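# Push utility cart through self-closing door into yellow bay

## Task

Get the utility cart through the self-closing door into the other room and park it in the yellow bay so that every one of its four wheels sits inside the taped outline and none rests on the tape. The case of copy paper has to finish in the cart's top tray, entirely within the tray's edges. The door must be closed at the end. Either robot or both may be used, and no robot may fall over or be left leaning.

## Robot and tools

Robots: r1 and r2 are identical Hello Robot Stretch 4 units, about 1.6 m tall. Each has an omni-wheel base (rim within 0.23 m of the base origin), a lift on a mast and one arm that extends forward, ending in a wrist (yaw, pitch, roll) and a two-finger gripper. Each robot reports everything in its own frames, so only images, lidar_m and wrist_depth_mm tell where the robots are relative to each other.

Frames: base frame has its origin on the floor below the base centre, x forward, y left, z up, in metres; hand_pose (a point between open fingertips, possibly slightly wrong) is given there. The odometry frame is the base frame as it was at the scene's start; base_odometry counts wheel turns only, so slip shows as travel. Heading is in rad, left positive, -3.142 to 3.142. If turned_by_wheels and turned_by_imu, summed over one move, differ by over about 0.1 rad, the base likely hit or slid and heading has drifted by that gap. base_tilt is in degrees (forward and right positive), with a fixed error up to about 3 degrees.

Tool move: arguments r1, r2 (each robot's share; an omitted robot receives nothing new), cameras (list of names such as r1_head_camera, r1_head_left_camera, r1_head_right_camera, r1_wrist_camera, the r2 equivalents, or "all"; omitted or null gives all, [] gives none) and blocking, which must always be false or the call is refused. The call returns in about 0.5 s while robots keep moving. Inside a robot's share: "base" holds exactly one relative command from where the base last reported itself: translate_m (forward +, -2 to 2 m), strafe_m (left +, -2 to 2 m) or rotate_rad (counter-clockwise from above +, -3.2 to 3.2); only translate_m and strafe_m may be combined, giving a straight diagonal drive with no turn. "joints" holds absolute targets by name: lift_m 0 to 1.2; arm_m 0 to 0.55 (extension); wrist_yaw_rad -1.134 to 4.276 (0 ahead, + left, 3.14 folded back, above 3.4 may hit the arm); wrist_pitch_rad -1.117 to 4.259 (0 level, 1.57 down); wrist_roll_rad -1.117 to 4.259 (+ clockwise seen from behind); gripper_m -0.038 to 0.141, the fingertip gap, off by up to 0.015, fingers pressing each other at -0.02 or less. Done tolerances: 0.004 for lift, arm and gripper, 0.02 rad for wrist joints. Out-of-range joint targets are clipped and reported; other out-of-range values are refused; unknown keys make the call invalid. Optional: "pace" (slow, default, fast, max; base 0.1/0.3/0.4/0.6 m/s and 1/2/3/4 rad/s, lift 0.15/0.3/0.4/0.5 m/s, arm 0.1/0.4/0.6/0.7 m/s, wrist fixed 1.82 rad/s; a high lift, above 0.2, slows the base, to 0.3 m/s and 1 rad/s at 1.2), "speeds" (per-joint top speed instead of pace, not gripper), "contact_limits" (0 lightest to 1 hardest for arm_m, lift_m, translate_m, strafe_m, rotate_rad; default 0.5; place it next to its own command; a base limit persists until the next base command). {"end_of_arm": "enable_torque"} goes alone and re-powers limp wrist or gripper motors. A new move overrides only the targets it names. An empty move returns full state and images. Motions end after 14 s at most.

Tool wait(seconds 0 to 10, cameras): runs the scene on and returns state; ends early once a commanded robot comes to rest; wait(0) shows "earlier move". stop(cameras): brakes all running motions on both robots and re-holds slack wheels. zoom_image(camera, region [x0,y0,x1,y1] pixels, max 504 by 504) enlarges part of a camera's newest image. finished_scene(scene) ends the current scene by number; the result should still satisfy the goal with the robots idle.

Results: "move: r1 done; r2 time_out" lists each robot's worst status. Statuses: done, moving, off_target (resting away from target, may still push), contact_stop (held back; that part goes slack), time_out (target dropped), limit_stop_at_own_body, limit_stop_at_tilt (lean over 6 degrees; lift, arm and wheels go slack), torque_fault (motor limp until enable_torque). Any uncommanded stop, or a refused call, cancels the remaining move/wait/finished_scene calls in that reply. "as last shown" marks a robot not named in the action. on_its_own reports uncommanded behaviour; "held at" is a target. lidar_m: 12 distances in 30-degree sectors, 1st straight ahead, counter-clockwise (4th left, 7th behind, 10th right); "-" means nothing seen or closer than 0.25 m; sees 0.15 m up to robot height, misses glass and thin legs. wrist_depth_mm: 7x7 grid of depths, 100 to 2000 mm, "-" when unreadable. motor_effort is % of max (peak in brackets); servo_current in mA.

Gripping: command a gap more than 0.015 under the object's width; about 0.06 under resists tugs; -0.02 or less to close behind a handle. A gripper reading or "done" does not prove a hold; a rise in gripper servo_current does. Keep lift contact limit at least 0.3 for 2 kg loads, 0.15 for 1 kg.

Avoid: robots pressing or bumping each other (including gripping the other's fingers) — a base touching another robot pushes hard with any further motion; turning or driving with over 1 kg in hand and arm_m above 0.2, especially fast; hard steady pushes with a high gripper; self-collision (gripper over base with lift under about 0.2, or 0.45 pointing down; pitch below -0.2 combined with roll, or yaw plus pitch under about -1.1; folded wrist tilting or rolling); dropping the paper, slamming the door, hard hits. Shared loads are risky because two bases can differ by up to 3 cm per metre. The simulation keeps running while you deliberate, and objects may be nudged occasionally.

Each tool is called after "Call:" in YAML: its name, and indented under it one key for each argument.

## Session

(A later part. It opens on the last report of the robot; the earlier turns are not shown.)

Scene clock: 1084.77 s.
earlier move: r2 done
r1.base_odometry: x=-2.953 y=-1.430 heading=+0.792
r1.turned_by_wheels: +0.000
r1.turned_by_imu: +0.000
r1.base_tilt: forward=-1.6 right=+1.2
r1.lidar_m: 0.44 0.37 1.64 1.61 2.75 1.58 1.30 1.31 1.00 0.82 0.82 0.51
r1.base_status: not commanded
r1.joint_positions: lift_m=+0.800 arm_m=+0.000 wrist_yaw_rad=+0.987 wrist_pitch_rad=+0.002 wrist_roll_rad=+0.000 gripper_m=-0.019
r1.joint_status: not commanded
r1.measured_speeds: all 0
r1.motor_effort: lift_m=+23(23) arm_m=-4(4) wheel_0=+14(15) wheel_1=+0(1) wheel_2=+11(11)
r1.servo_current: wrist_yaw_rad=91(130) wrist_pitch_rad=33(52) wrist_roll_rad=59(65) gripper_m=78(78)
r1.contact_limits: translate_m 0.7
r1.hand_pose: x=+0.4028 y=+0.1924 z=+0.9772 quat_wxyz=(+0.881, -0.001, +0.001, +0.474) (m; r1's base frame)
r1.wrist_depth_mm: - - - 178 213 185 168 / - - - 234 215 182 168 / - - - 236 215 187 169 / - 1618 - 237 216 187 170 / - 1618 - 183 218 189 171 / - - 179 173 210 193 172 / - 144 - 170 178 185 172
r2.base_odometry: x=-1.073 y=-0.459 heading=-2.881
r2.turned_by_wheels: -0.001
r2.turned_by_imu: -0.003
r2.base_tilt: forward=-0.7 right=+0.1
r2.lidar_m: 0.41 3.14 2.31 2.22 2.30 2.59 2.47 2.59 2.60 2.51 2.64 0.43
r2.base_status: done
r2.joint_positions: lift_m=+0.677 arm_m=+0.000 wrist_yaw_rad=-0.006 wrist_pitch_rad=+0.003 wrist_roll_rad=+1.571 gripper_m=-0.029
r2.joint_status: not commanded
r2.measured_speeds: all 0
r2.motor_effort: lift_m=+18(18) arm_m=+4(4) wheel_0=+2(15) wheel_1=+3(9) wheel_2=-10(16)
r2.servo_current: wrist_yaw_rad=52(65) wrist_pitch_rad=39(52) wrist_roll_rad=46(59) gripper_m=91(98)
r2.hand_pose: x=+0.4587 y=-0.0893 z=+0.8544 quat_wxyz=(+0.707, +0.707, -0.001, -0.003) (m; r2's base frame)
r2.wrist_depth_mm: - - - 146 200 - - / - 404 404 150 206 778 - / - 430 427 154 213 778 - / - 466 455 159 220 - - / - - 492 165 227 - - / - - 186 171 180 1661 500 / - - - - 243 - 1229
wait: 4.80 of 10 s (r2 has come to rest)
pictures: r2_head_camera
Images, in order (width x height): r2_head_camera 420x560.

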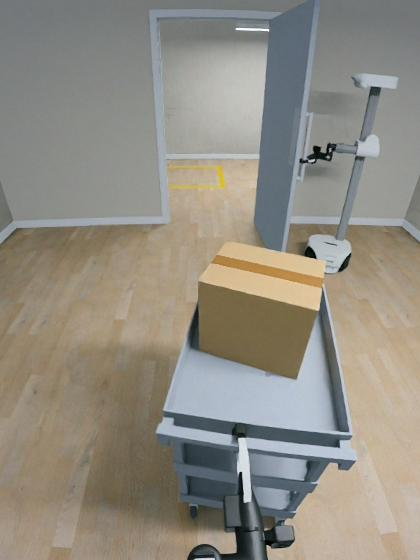

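Call:
move:
  blocking: false
  r2: {"base":{"strafe_m":-0.09},"pace":"slow"}
  cameras: []

Call:
wait:
  seconds: 3
  cameras: []

Call:
move:
  blocking: false
  r2: {"joints":{"gripper_m":0.08}}
  cameras: []

Call:
wait:
  seconds: 2
  cameras: []

Call:
move:
  blocking: false
  r2: {"base":{"strafe_m":-0.025},"pace":"slow"}
  cameras: []

Call:
wait:
  seconds: 2
  cameras: []

Call:
move:
  blocking: false
  r2: {"joints":{"gripper_m":-0.03}}
  cameras: []

Call:
wait:
  seconds: 2
  cameras: ["r2_head_camera"]

Call:
move:
  blocking: false
  r2: {"base":{"translate_m":0.25},"pace":"slow"}
  cameras: []

Call:
wait:
  seconds: 8
  cameras: ["r2_head_camera"]

Scene clock: 1100.97 s.
move: r2 moving
r1: as last shown
r1.lidar_m: 0.43 0.36 1.66 1.60 2.76 1.55 1.32 1.33 1.01 0.85 0.84 0.55
r1.motor_effort: lift_m=+23(23) arm_m=-4(4) wheel_0=+14(14) wheel_1=+0(1) wheel_2=+11(11)
r1.servo_current: wrist_yaw_rad=91(111) wrist_pitch_rad=46(52) wrist_roll_rad=39(65) gripper_m=72(78)
r1.contact_limits: translate_m 0.7
r1.wrist_depth_mm: - - - 177 212 185 169 / - - - 234 214 182 169 / - - - 236 216 186 169 / - 1661 - 236 216 188 170 / - 1618 - 183 219 188 171 / - - 179 173 209 193 172 / - 144 - 170 178 186 172
r2.base_odometry: x=-1.076 y=-0.446 heading=-2.881
r2.turned_by_wheels: +0.000
r2.turned_by_imu: +0.001
r2.base_tilt: forward=-0.6 right=+0.0
r2.lidar_m: 0.42 3.16 2.30 2.23 2.34 2.58 2.48 2.59 2.57 2.50 2.62 0.40
r2.base_status: strafe_m moving
r2.joint_positions: lift_m=+0.677 arm_m=+0.000 wrist_yaw_rad=-0.003 wrist_pitch_rad=+0.003 wrist_roll_rad=+1.571 gripper_m=-0.029
r2.joint_status: not commanded
r2.measured_speeds: translate_m=+0.000 strafe_m=-0.055 rotate_rad=+0.001 lift_m=+0.000 arm_m=+0.000 wrist_yaw_rad=+0.022 wrist_pitch_rad=+0.000 wrist_roll_rad=+0.000
r2.motor_effort: lift_m=+18(18) arm_m=+4(4) wheel_0=+6(9) wheel_1=-6(9) wheel_2=-1(8)
r2.servo_current: wrist_yaw_rad=52(59) wrist_pitch_rad=39(46) wrist_roll_rad=46(59) gripper_m=91(91)
r2.hand_pose: x=+0.4590 y=-0.0882 z=+0.8544 quat_wxyz=(+0.707, +0.707, +0.000, -0.002) (m; r2's base frame)
r2.wrist_depth_mm: - - - 142 197 - - / - 402 397 147 203 768 - / - 430 427 151 211 788 - / - 469 455 158 217 - - / - - 492 164 227 - - / - - 186 170 179 1661 492 / - - - - - - 1205
pictures: none
No camera images: "cameras" was empty.

Scene clock: 1102.50 s.
earlier move: r2 done
r1.base_odometry: x=-2.953 y=-1.430 heading=+0.792
r1.turned_by_wheels: +0.000
r1.turned_by_imu: +0.000
r1.base_tilt: forward=-1.6 right=+1.3
r1.lidar_m: 0.44 0.38 1.62 1.55 2.76 1.57 1.32 1.30 1.01 0.84 0.83 0.55
r1.base_status: not commanded
r1.joint_positions: lift_m=+0.800 arm_m=+0.000 wrist_yaw_rad=+0.987 wrist_pitch_rad=+0.002 wrist_roll_rad=+0.000 gripper_m=-0.019
r1.joint_status: not commanded
r1.measured_speeds: all 0
r1.motor_effort: lift_m=+23(23) arm_m=-3(4) wheel_0=+14(14) wheel_1=+0(1) wheel_2=+11(11)
r1.servo_current: wrist_yaw_rad=91(111) wrist_pitch_rad=46(52) wrist_roll_rad=46(65) gripper_m=72(78)
r1.contact_limits: translate_m 0.7
r1.hand_pose: x=+0.4028 y=+0.1924 z=+0.9772 quat_wxyz=(+0.881, -0.001, +0.001, +0.474) (m; r1's base frame)
r1.wrist_depth_mm: - - - 177 213 184 168 / - - - 234 214 182 169 / - - - 236 216 186 169 / - 1618 - 237 216 187 170 / - 1618 - 183 217 187 171 / - - 178 174 209 193 172 / - 145 - 170 178 186 172
r2.base_odometry: x=-1.096 y=-0.373 heading=-2.881
r2.turned_by_wheels: +0.000
r2.turned_by_imu: +0.001
r2.base_tilt: forward=-0.7 right=+0.1
r2.lidar_m: 0.39 0.44 2.40 2.32 2.40 2.58 2.47 2.61 2.50 2.42 2.54 0.41
r2.base_status: done
r2.joint_positions: lift_m=+0.677 arm_m=+0.000 wrist_yaw_rad=+0.009 wrist_pitch_rad=+0.003 wrist_roll_rad=+1.571 gripper_m=-0.029
r2.joint_status: not commanded
r2.measured_speeds: all 0
r2.motor_effort: lift_m=+18(18) arm_m=+4(4) wheel_0=+7(21) wheel_1=-4(9) wheel_2=+0(8)
r2.servo_current: wrist_yaw_rad=65(65) wrist_pitch_rad=33(52) wrist_roll_rad=52(65) gripper_m=91(98)
r2.hand_pose: x=+0.4600 y=-0.0849 z=+0.8544 quat_wxyz=(+0.707, +0.707, +0.004, +0.002) (m; r2's base frame)
r2.wrist_depth_mm: - - - 153 206 741 - / - - 407 156 212 778 - / - 430 427 158 217 798 - / - 462 449 162 222 - - / - - 477 167 228 - - / - - 187 171 180 1808 - / - - - - - - 480
wait: 1.53 of 3 s (r2 has come to rest)
pictures: none
No camera images: "cameras" was empty.

Scene clock: 1103.00 s.
move: r2 moving
r1: as last shown
r1.base_tilt: forward=-1.6 right=+1.2
r1.lidar_m: 0.44 0.37 1.61 1.57 2.77 1.56 1.33 1.32 1.00 0.85 0.85 0.56
r1.motor_effort: lift_m=+23(23) arm_m=-3(4) wheel_0=+13(14) wheel_1=+0(1) wheel_2=+11(11)
r1.servo_current: wrist_yaw_rad=91(111) wrist_pitch_rad=46(46) wrist_roll_rad=52(65) gripper_m=78(78)
r1.contact_limits: translate_m 0.7
r1.wrist_depth_mm: - - - 177 213 184 168 / - - - 233 214 182 169 / - - - 236 215 187 169 / - 1618 - 236 216 187 170 / - 1618 - 183 218 189 171 / - - 180 173 210 193 172 / - 145 - 171 178 186 172
r2.base_odometry: x=-1.096 y=-0.373 heading=-2.881
r2.turned_by_wheels: +0.000
r2.turned_by_imu: +0.000
r2.base_tilt: forward=-0.7 right=+0.0
r2.lidar_m: 0.41 0.48 2.39 2.30 2.41 2.57 2.48 2.59 2.51 2.42 2.57 0.44
r2.base_status: not commanded
r2.joint_positions: lift_m=+0.677 arm_m=+0.000 wrist_yaw_rad=+0.008 wrist_pitch_rad=+0.003 wrist_roll_rad=+1.571 gripper_m=-0.003
r2.joint_status: gripper_m moving
r2.measured_speeds: translate_m=+0.000 strafe_m=+0.000 rotate_rad=+0.000 lift_m=+0.000 arm_m=+0.000 wrist_yaw_rad=-0.013 wrist_pitch_rad=+0.000 wrist_roll_rad=+0.000
r2.motor_effort: lift_m=+18(18) arm_m=+4(4) wheel_0=+8(8) wheel_1=-4(4) wheel_2=+0(0)
r2.servo_current: wrist_yaw_rad=65(65) wrist_pitch_rad=39(46) wrist_roll_rad=46(59) gripper_m=111(111)
r2.hand_pose: x=+0.4600 y=-0.0850 z=+0.8544 quat_wxyz=(+0.707, +0.707, +0.004, +0.002) (m; r2's base frame)
r2.wrist_depth_mm: - - - 156 211 1537 - / - - 415 158 216 788 - / - 436 427 163 221 798 - / - 466 455 167 227 - - / - - 484 171 232 - - / - - 190 175 179 1808 - / - - - - - 1499 480
pictures: none
No camera images: "cameras" was empty.

Scene clock: 1104.30 s.
earlier move: r2 done
r1.base_odometry: x=-2.953 y=-1.430 heading=+0.792
r1.turned_by_wheels: +0.000
r1.turned_by_imu: +0.000
r1.base_tilt: forward=-1.6 right=+1.2
r1.lidar_m: 0.45 0.37 1.62 1.55 2.76 1.57 1.31 1.31 1.02 0.85 0.85 0.56
r1.base_status: not commanded
r1.joint_positions: lift_m=+0.800 arm_m=+0.000 wrist_yaw_rad=+0.987 wrist_pitch_rad=+0.002 wrist_roll_rad=+0.000 gripper_m=-0.019
r1.joint_status: not commanded
r1.measured_speeds: all 0
r1.motor_effort: lift_m=+23(23) arm_m=-4(4) wheel_0=+14(14) wheel_1=+0(1) wheel_2=+11(11)
r1.servo_current: wrist_yaw_rad=91(124) wrist_pitch_rad=39(46) wrist_roll_rad=52(65) gripper_m=72(78)
r1.contact_limits: translate_m 0.7
r1.hand_pose: x=+0.4028 y=+0.1924 z=+0.9772 quat_wxyz=(+0.881, -0.001, +0.001, +0.474) (m; r1's base frame)
r1.wrist_depth_mm: - - - 177 213 185 168 / - - - 234 214 182 169 / - - - 235 216 187 170 / - 1618 - 237 217 187 171 / - 1618 - 183 218 188 171 / - - 179 173 210 192 172 / - 144 - 170 178 186 172
r2.base_odometry: x=-1.096 y=-0.373 heading=-2.881
r2.turned_by_wheels: +0.000
r2.turned_by_imu: +0.000
r2.base_tilt: forward=-0.7 right=+0.0
r2.lidar_m: 0.40 3.24 2.38 2.32 2.38 2.58 2.46 2.61 2.52 2.43 2.55 0.44
r2.base_status: not commanded
r2.joint_positions: lift_m=+0.677 arm_m=+0.000 wrist_yaw_rad=+0.003 wrist_pitch_rad=+0.003 wrist_roll_rad=+1.571 gripper_m=+0.080
r2.joint_status: all done
r2.measured_speeds: all 0
r2.motor_effort: lift_m=+18(18) arm_m=+4(4) wheel_0=+7(8) wheel_1=-4(4) wheel_2=+0(1)
r2.servo_current: wrist_yaw_rad=46(65) wrist_pitch_rad=46(46) wrist_roll_rad=46(59) gripper_m=59(137)
r2.hand_pose: x=+0.4595 y=-0.0866 z=+0.8544 quat_wxyz=(+0.707, +0.707, +0.002, +0.000) (m; r2's base frame)
r2.wrist_depth_mm: - - - 161 216 1661 - / - - 459 164 221 798 - / - 439 433 168 226 809 - / - 469 459 172 231 - - / - - 484 176 236 - - / - - 191 179 183 1756 - / - - - - 131 1537 484
wait: 1.30 of 2 s (r2 has come to rest)
pictures: none
No camera images: "cameras" was empty.

Scene clock: 1104.80 s.
move: r2 moving
r1: as last shown
r1.base_tilt: forward=-1.6 right=+1.3
r1.lidar_m: 0.46 0.39 1.60 1.55 2.77 1.58 1.33 1.32 1.00 0.84 0.86 0.56
r1.motor_effort: lift_m=+23(23) arm_m=-3(4) wheel_0=+14(14) wheel_1=+0(1) wheel_2=+11(11)
r1.servo_current: wrist_yaw_rad=91(117) wrist_pitch_rad=39(52) wrist_roll_rad=20(59) gripper_m=78(78)
r1.contact_limits: translate_m 0.7
r1.wrist_depth_mm: - - - 177 213 185 168 / - - - 233 214 182 169 / - - - 236 216 187 169 / - 1576 - 236 217 188 171 / - 1618 - 183 217 188 171 / - - 179 173 210 193 172 / - 144 - 171 179 186 173
r2.base_odometry: x=-1.099 y=-0.359 heading=-2.880
r2.turned_by_wheels: +0.000
r2.turned_by_imu: +0.001
r2.base_tilt: forward=-0.7 right=+0.0
r2.lidar_m: 0.42 3.26 2.42 2.31 2.45 2.58 2.49 2.61 2.50 2.42 2.51 0.44
r2.base_status: strafe_m moving
r2.joint_positions: lift_m=+0.677 arm_m=+0.000 wrist_yaw_rad=+0.003 wrist_pitch_rad=+0.003 wrist_roll_rad=+1.571 gripper_m=+0.080
r2.joint_status: not commanded
r2.measured_speeds: translate_m=+0.000 strafe_m=-0.052 rotate_rad=+0.001 lift_m=+0.000 arm_m=+0.000 wrist_yaw_rad=+0.000 wrist_pitch_rad=+0.000 wrist_roll_rad=+0.000
r2.motor_effort: lift_m=+18(18) arm_m=+4(4) wheel_0=+9(15) wheel_1=-5(8) wheel_2=+0(1)
r2.servo_current: wrist_yaw_rad=46(59) wrist_pitch_rad=39(46) wrist_roll_rad=39(59) gripper_m=52(52)
r2.hand_pose: x=+0.4595 y=-0.0866 z=+0.8544 quat_wxyz=(+0.707, +0.707, +0.002, +0.000) (m; r2's base frame)
r2.wrist_depth_mm: - - - 161 217 1576 - / - - 480 164 221 768 - / - 439 433 169 226 809 - / - 469 455 173 231 820 - / - - 488 176 236 - - / - - 193 180 185 1921 - / - - - - 130 1576 488
pictures: none
No camera images: "cameras" was empty.

Scene clock: 1105.53 s.
earlier move: r2 done
r1.base_odometry: x=-2.953 y=-1.430 heading=+0.792
r1.turned_by_wheels: +0.000
r1.turned_by_imu: +0.000
r1.base_tilt: forward=-1.6 right=+1.2
r1.lidar_m: 0.44 0.38 1.61 1.53 2.77 1.55 1.31 1.31 1.00 0.85 0.83 0.58
r1.base_status: not commanded
r1.joint_positions: lift_m=+0.800 arm_m=+0.000 wrist_yaw_rad=+0.987 wrist_pitch_rad=+0.002 wrist_roll_rad=+0.000 gripper_m=-0.019
r1.joint_status: not commanded
r1.measured_speeds: all 0
r1.motor_effort: lift_m=+23(23) arm_m=-4(4) wheel_0=+15(15) wheel_1=+0(1) wheel_2=+11(11)
r1.servo_current: wrist_yaw_rad=104(117) wrist_pitch_rad=46(52) wrist_roll_rad=52(59) gripper_m=78(78)
r1.contact_limits: translate_m 0.7
r1.hand_pose: x=+0.4028 y=+0.1924 z=+0.9772 quat_wxyz=(+0.881, -0.001, +0.001, +0.474) (m; r1's base frame)
r1.wrist_depth_mm: - - - 177 213 185 168 / - - - 235 215 181 169 / - - - 235 216 187 170 / - 1661 - 236 216 188 171 / - 1576 - 183 219 188 172 / - - 179 173 209 192 171 / - 144 - 171 179 186 173
r2.base_odometry: x=-1.102 y=-0.349 heading=-2.881
r2.turned_by_wheels: +0.000
r2.turned_by_imu: +0.000
r2.base_tilt: forward=-0.7 right=+0.1
r2.lidar_m: 0.42 0.45 2.41 2.34 2.44 2.56 2.47 2.58 2.50 2.40 2.52 0.42
r2.base_status: done
r2.joint_positions: lift_m=+0.677 arm_m=+0.000 wrist_yaw_rad=+0.003 wrist_pitch_rad=+0.003 wrist_roll_rad=+1.571 gripper_m=+0.080
r2.joint_status: not commanded
r2.measured_speeds: all 0
r2.motor_effort: lift_m=+17(18) arm_m=+4(4) wheel_0=+3(15) wheel_1=-3(8) wheel_2=+0(1)
r2.servo_current: wrist_yaw_rad=52(59) wrist_pitch_rad=39(46) wrist_roll_rad=52(59) gripper_m=46(52)
r2.hand_pose: x=+0.4595 y=-0.0867 z=+0.8544 quat_wxyz=(+0.707, +0.707, +0.002, +0.000) (m; r2's base frame)
r2.wrist_depth_mm: - - - 171 226 1661 - / - - - 229 232 820 - / - 439 439 177 236 831 - / - 469 462 180 240 831 - / - - 480 184 244 866 - / - - 194 187 191 - - / - - - - - 1863 488
wait: 0.73 of 2 s (r2 has come to rest)
pictures: none
No camera images: "cameras" was empty.

Scene clock: 1106.03 s.
move: r2 moving
r1: as last shown
r1.lidar_m: 0.45 0.38 1.62 1.54 2.75 1.58 1.32 1.32 1.02 0.85 0.85 0.56
r1.motor_effort: lift_m=+23(23) arm_m=-3(4) wheel_0=+14(14) wheel_1=+0(1) wheel_2=+11(11)
r1.servo_current: wrist_yaw_rad=111(111) wrist_pitch_rad=46(46) wrist_roll_rad=59(65) gripper_m=72(78)
r1.contact_limits: translate_m 0.7
r1.wrist_depth_mm: - - - 177 214 185 168 / - - - 234 213 182 168 / - - - 236 216 187 169 / - 1618 - 237 216 187 171 / - 1576 - 183 217 189 171 / - - 179 173 210 193 172 / - 144 - 171 178 186 172
r2.base_odometry: x=-1.102 y=-0.349 heading=-2.881
r2.turned_by_wheels: +0.000
r2.turned_by_imu: +0.000
r2.base_tilt: forward=-0.7 right=+0.0
r2.lidar_m: 0.41 0.49 2.42 2.33 2.46 2.60 2.48 2.61 2.48 2.37 2.50 0.41
r2.base_status: not commanded
r2.joint_positions: lift_m=+0.677 arm_m=+0.000 wrist_yaw_rad=+0.003 wrist_pitch_rad=+0.003 wrist_roll_rad=+1.571 gripper_m=+0.062
r2.joint_status: gripper_m moving
r2.measured_speeds: all 0
r2.motor_effort: lift_m=+17(17) arm_m=+4(4) wheel_0=+3(3) wheel_1=-3(3) wheel_2=+0(0)
r2.servo_current: wrist_yaw_rad=46(52) wrist_pitch_rad=39(52) wrist_roll_rad=52(52) gripper_m=137(137)
r2.hand_pose: x=+0.4595 y=-0.0867 z=+0.8544 quat_wxyz=(+0.707, +0.707, +0.002, +0.000) (m; r2's base frame)
r2.wrist_depth_mm: - - - 170 226 1618 - / - - - 229 231 820 - / - 439 439 178 236 831 - / - 473 466 181 240 842 - / - - 480 184 244 866 - / - - 197 187 187 - - / - - - - - 1576 484
pictures: none
No camera images: "cameras" was empty.

Scene clock: 1107.33 s.
earlier move: r2 done
r1.base_odometry: x=-2.953 y=-1.430 heading=+0.792
r1.turned_by_wheels: +0.000
r1.turned_by_imu: +0.000
r1.base_tilt: forward=-1.6 right=+1.2
r1.lidar_m: 0.45 0.38 1.60 1.55 2.77 1.56 1.32 1.33 1.01 0.86 0.84 0.58
r1.base_status: not commanded
r1.joint_positions: lift_m=+0.800 arm_m=+0.000 wrist_yaw_rad=+0.987 wrist_pitch_rad=+0.002 wrist_roll_rad=+0.000 gripper_m=-0.019
r1.joint_status: not commanded
r1.measured_speeds: all 0
r1.motor_effort: lift_m=+23(23) arm_m=-4(4) wheel_0=+13(14) wheel_1=+0(1) wheel_2=+11(11)
r1.servo_current: wrist_yaw_rad=91(117) wrist_pitch_rad=46(52) wrist_roll_rad=46(65) gripper_m=72(78)
r1.contact_limits: translate_m 0.7
r1.hand_pose: x=+0.4028 y=+0.1924 z=+0.9772 quat_wxyz=(+0.881, -0.001, +0.001, +0.474) (m; r1's base frame)
r1.wrist_depth_mm: - - - 177 213 185 167 / - - - 233 213 182 169 / - - - 236 215 187 169 / - 1576 - 237 216 187 171 / - 1661 - 183 219 189 171 / - - 179 173 209 193 172 / - 145 - 170 179 186 172
r2.base_odometry: x=-1.102 y=-0.349 heading=-2.881
r2.turned_by_wheels: +0.000
r2.turned_by_imu: +0.000
r2.base_tilt: forward=-0.6 right=+0.0
r2.lidar_m: 0.40 0.44 2.44 2.33 2.45 2.60 2.48 2.61 2.50 2.40 2.53 0.41
r2.base_status: not commanded
r2.joint_positions: lift_m=+0.677 arm_m=+0.000 wrist_yaw_rad=+0.003 wrist_pitch_rad=+0.003 wrist_roll_rad=+1.571 gripper_m=-0.028
r2.joint_status: all done
r2.measured_speeds: all 0
r2.motor_effort: lift_m=+17(18) arm_m=-3(4) wheel_0=+1(3) wheel_1=-3(3) wheel_2=+0(1)
r2.servo_current: wrist_yaw_rad=46(59) wrist_pitch_rad=39(52) wrist_roll_rad=46(59) gripper_m=137(325)
r2.hand_pose: x=+0.4595 y=-0.0867 z=+0.8544 quat_wxyz=(+0.707, +0.707, +0.002, +0.000) (m; r2's base frame)
r2.wrist_depth_mm: - - - 160 216 1708 - / - - - 163 220 798 - / - 433 430 166 225 798 - / - 462 452 169 228 - - / - - 477 173 233 - - / - - 186 176 179 - - / - - - - 241 1618 480
wait: 1.30 of 2 s (r2 has come to rest)
pictures: r2_head_camera
Images, in order (width x height): r2_head_camera 420x560.

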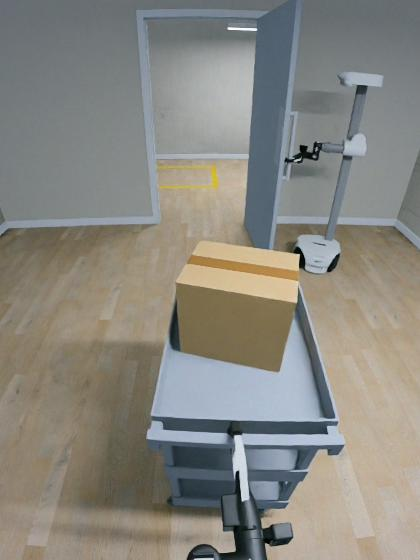

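Scene clock: 1107.83 s.
move: r2 moving
r1: as last shown
r1.base_tilt: forward=-1.5 right=+1.2
r1.lidar_m: 0.44 0.36 1.61 1.56 2.76 1.57 1.31 1.32 1.02 0.83 0.84 0.55
r1.motor_effort: lift_m=+23(23) arm_m=-4(4) wheel_0=+14(14) wheel_1=+0(0) wheel_2=+11(11)
r1.servo_current: wrist_yaw_rad=91(117) wrist_pitch_rad=39(52) wrist_roll_rad=39(65) gripper_m=72(78)
r1.contact_limits: translate_m 0.7
r1.wrist_depth_mm: - - - 177 212 185 168 / - - - 235 214 182 168 / - - - 236 216 187 170 / - 1618 - 237 217 188 170 / - 1618 - 183 219 188 172 / - - 179 173 209 193 172 / - 145 - 170 179 186 172
r2.base_odometry: x=-1.114 y=-0.352 heading=-2.881
r2.turned_by_wheels: +0.000
r2.turned_by_imu: +0.000
r2.base_tilt: forward=-0.7 right=+0.1
r2.lidar_m: 0.41 0.46 2.44 2.31 2.47 2.59 2.51 2.59 2.49 2.40 2.50 0.42
r2.base_status: translate_m moving
r2.joint_positions: lift_m=+0.677 arm_m=+0.000 wrist_yaw_rad=+0.002 wrist_pitch_rad=+0.003 wrist_roll_rad=+1.571 gripper_m=-0.029
r2.joint_status: not commanded
r2.measured_speeds: translate_m=+0.042 strafe_m=+0.001 rotate_rad=-0.003 lift_m=+0.000 arm_m=+0.000 wrist_yaw_rad=-0.015 wrist_pitch_rad=+0.000 wrist_roll_rad=+0.000
r2.motor_effort: lift_m=+17(17) arm_m=+3(4) wheel_0=+10(10) wheel_1=+6(7) wheel_2=-10(10)
r2.servo_current: wrist_yaw_rad=52(52) wrist_pitch_rad=52(52) wrist_roll_rad=39(59) gripper_m=85(130)
r2.hand_pose: x=+0.4593 y=-0.0869 z=+0.8544 quat_wxyz=(+0.707, +0.707, +0.002, +0.000) (m; r2's base frame)
r2.wrist_depth_mm: - - - 155 211 1708 - / - - - 157 214 778 - / - 424 421 160 218 798 - / - 455 445 162 220 820 - / - - 469 165 225 - - / - - 185 167 179 - - / - - - - - 1537 484
pictures: none
No camera images: "cameras" was empty.

Scene clock: 1111.13 s.
earlier move: r2 done
r1.base_odometry: x=-2.953 y=-1.430 heading=+0.792
r1.turned_by_wheels: +0.000
r1.turned_by_imu: +0.000
r1.base_tilt: forward=-1.6 right=+1.2
r1.lidar_m: 0.45 0.37 1.38 1.37 2.77 1.54 1.33 1.31 1.01 0.84 0.83 0.53
r1.base_status: not commanded
r1.joint_positions: lift_m=+0.800 arm_m=+0.000 wrist_yaw_rad=+0.987 wrist_pitch_rad=+0.002 wrist_roll_rad=+0.000 gripper_m=-0.019
r1.joint_status: not commanded
r1.measured_speeds: all 0
r1.motor_effort: lift_m=+23(23) arm_m=-3(4) wheel_0=+14(15) wheel_1=+0(1) wheel_2=+11(11)
r1.servo_current: wrist_yaw_rad=104(124) wrist_pitch_rad=33(52) wrist_roll_rad=46(65) gripper_m=78(85)
r1.contact_limits: translate_m 0.7
r1.hand_pose: x=+0.4028 y=+0.1924 z=+0.9772 quat_wxyz=(+0.881, -0.001, +0.001, +0.474) (m; r1's base frame)
r1.wrist_depth_mm: - - - 177 213 185 168 / - - - 235 214 183 169 / - - - 236 216 187 170 / - 1499 - 236 217 187 170 / - 1366 - 183 219 188 171 / - - 180 173 210 193 172 / - 144 - 171 178 186 172
r2.base_odometry: x=-1.344 y=-0.413 heading=-2.881
r2.turned_by_wheels: -0.001
r2.turned_by_imu: +0.001
r2.base_tilt: forward=-0.7 right=+0.1
r2.lidar_m: 0.40 3.24 2.42 2.35 2.44 2.85 2.74 2.89 2.51 2.41 0.44 0.38
r2.base_status: done
r2.joint_positions: lift_m=+0.677 arm_m=+0.000 wrist_yaw_rad=-0.006 wrist_pitch_rad=+0.003 wrist_roll_rad=+1.571 gripper_m=-0.029
r2.joint_status: not commanded
r2.measured_speeds: all 0
r2.motor_effort: lift_m=+17(17) arm_m=+5(6) wheel_0=+1(13) wheel_1=+3(10) wheel_2=-10(17)
r2.servo_current: wrist_yaw_rad=59(65) wrist_pitch_rad=39(52) wrist_roll_rad=46(59) gripper_m=85(130)
r2.hand_pose: x=+0.4586 y=-0.0892 z=+0.8544 quat_wxyz=(+0.707, +0.707, -0.001, -0.003) (m; r2's base frame)
r2.wrist_depth_mm: - 364 364 123 177 - - / - 384 384 127 185 - - / - 433 421 137 196 - - / - - 473 146 209 - - / - - 530 154 224 1808 - / - - 187 168 179 1661 492 / - - - - - 1808 1229
wait: 3.30 of 8 s (r2 has come to rest)
pictures: r2_head_camera
Images, in order (width x height): r2_head_camera 420x560.

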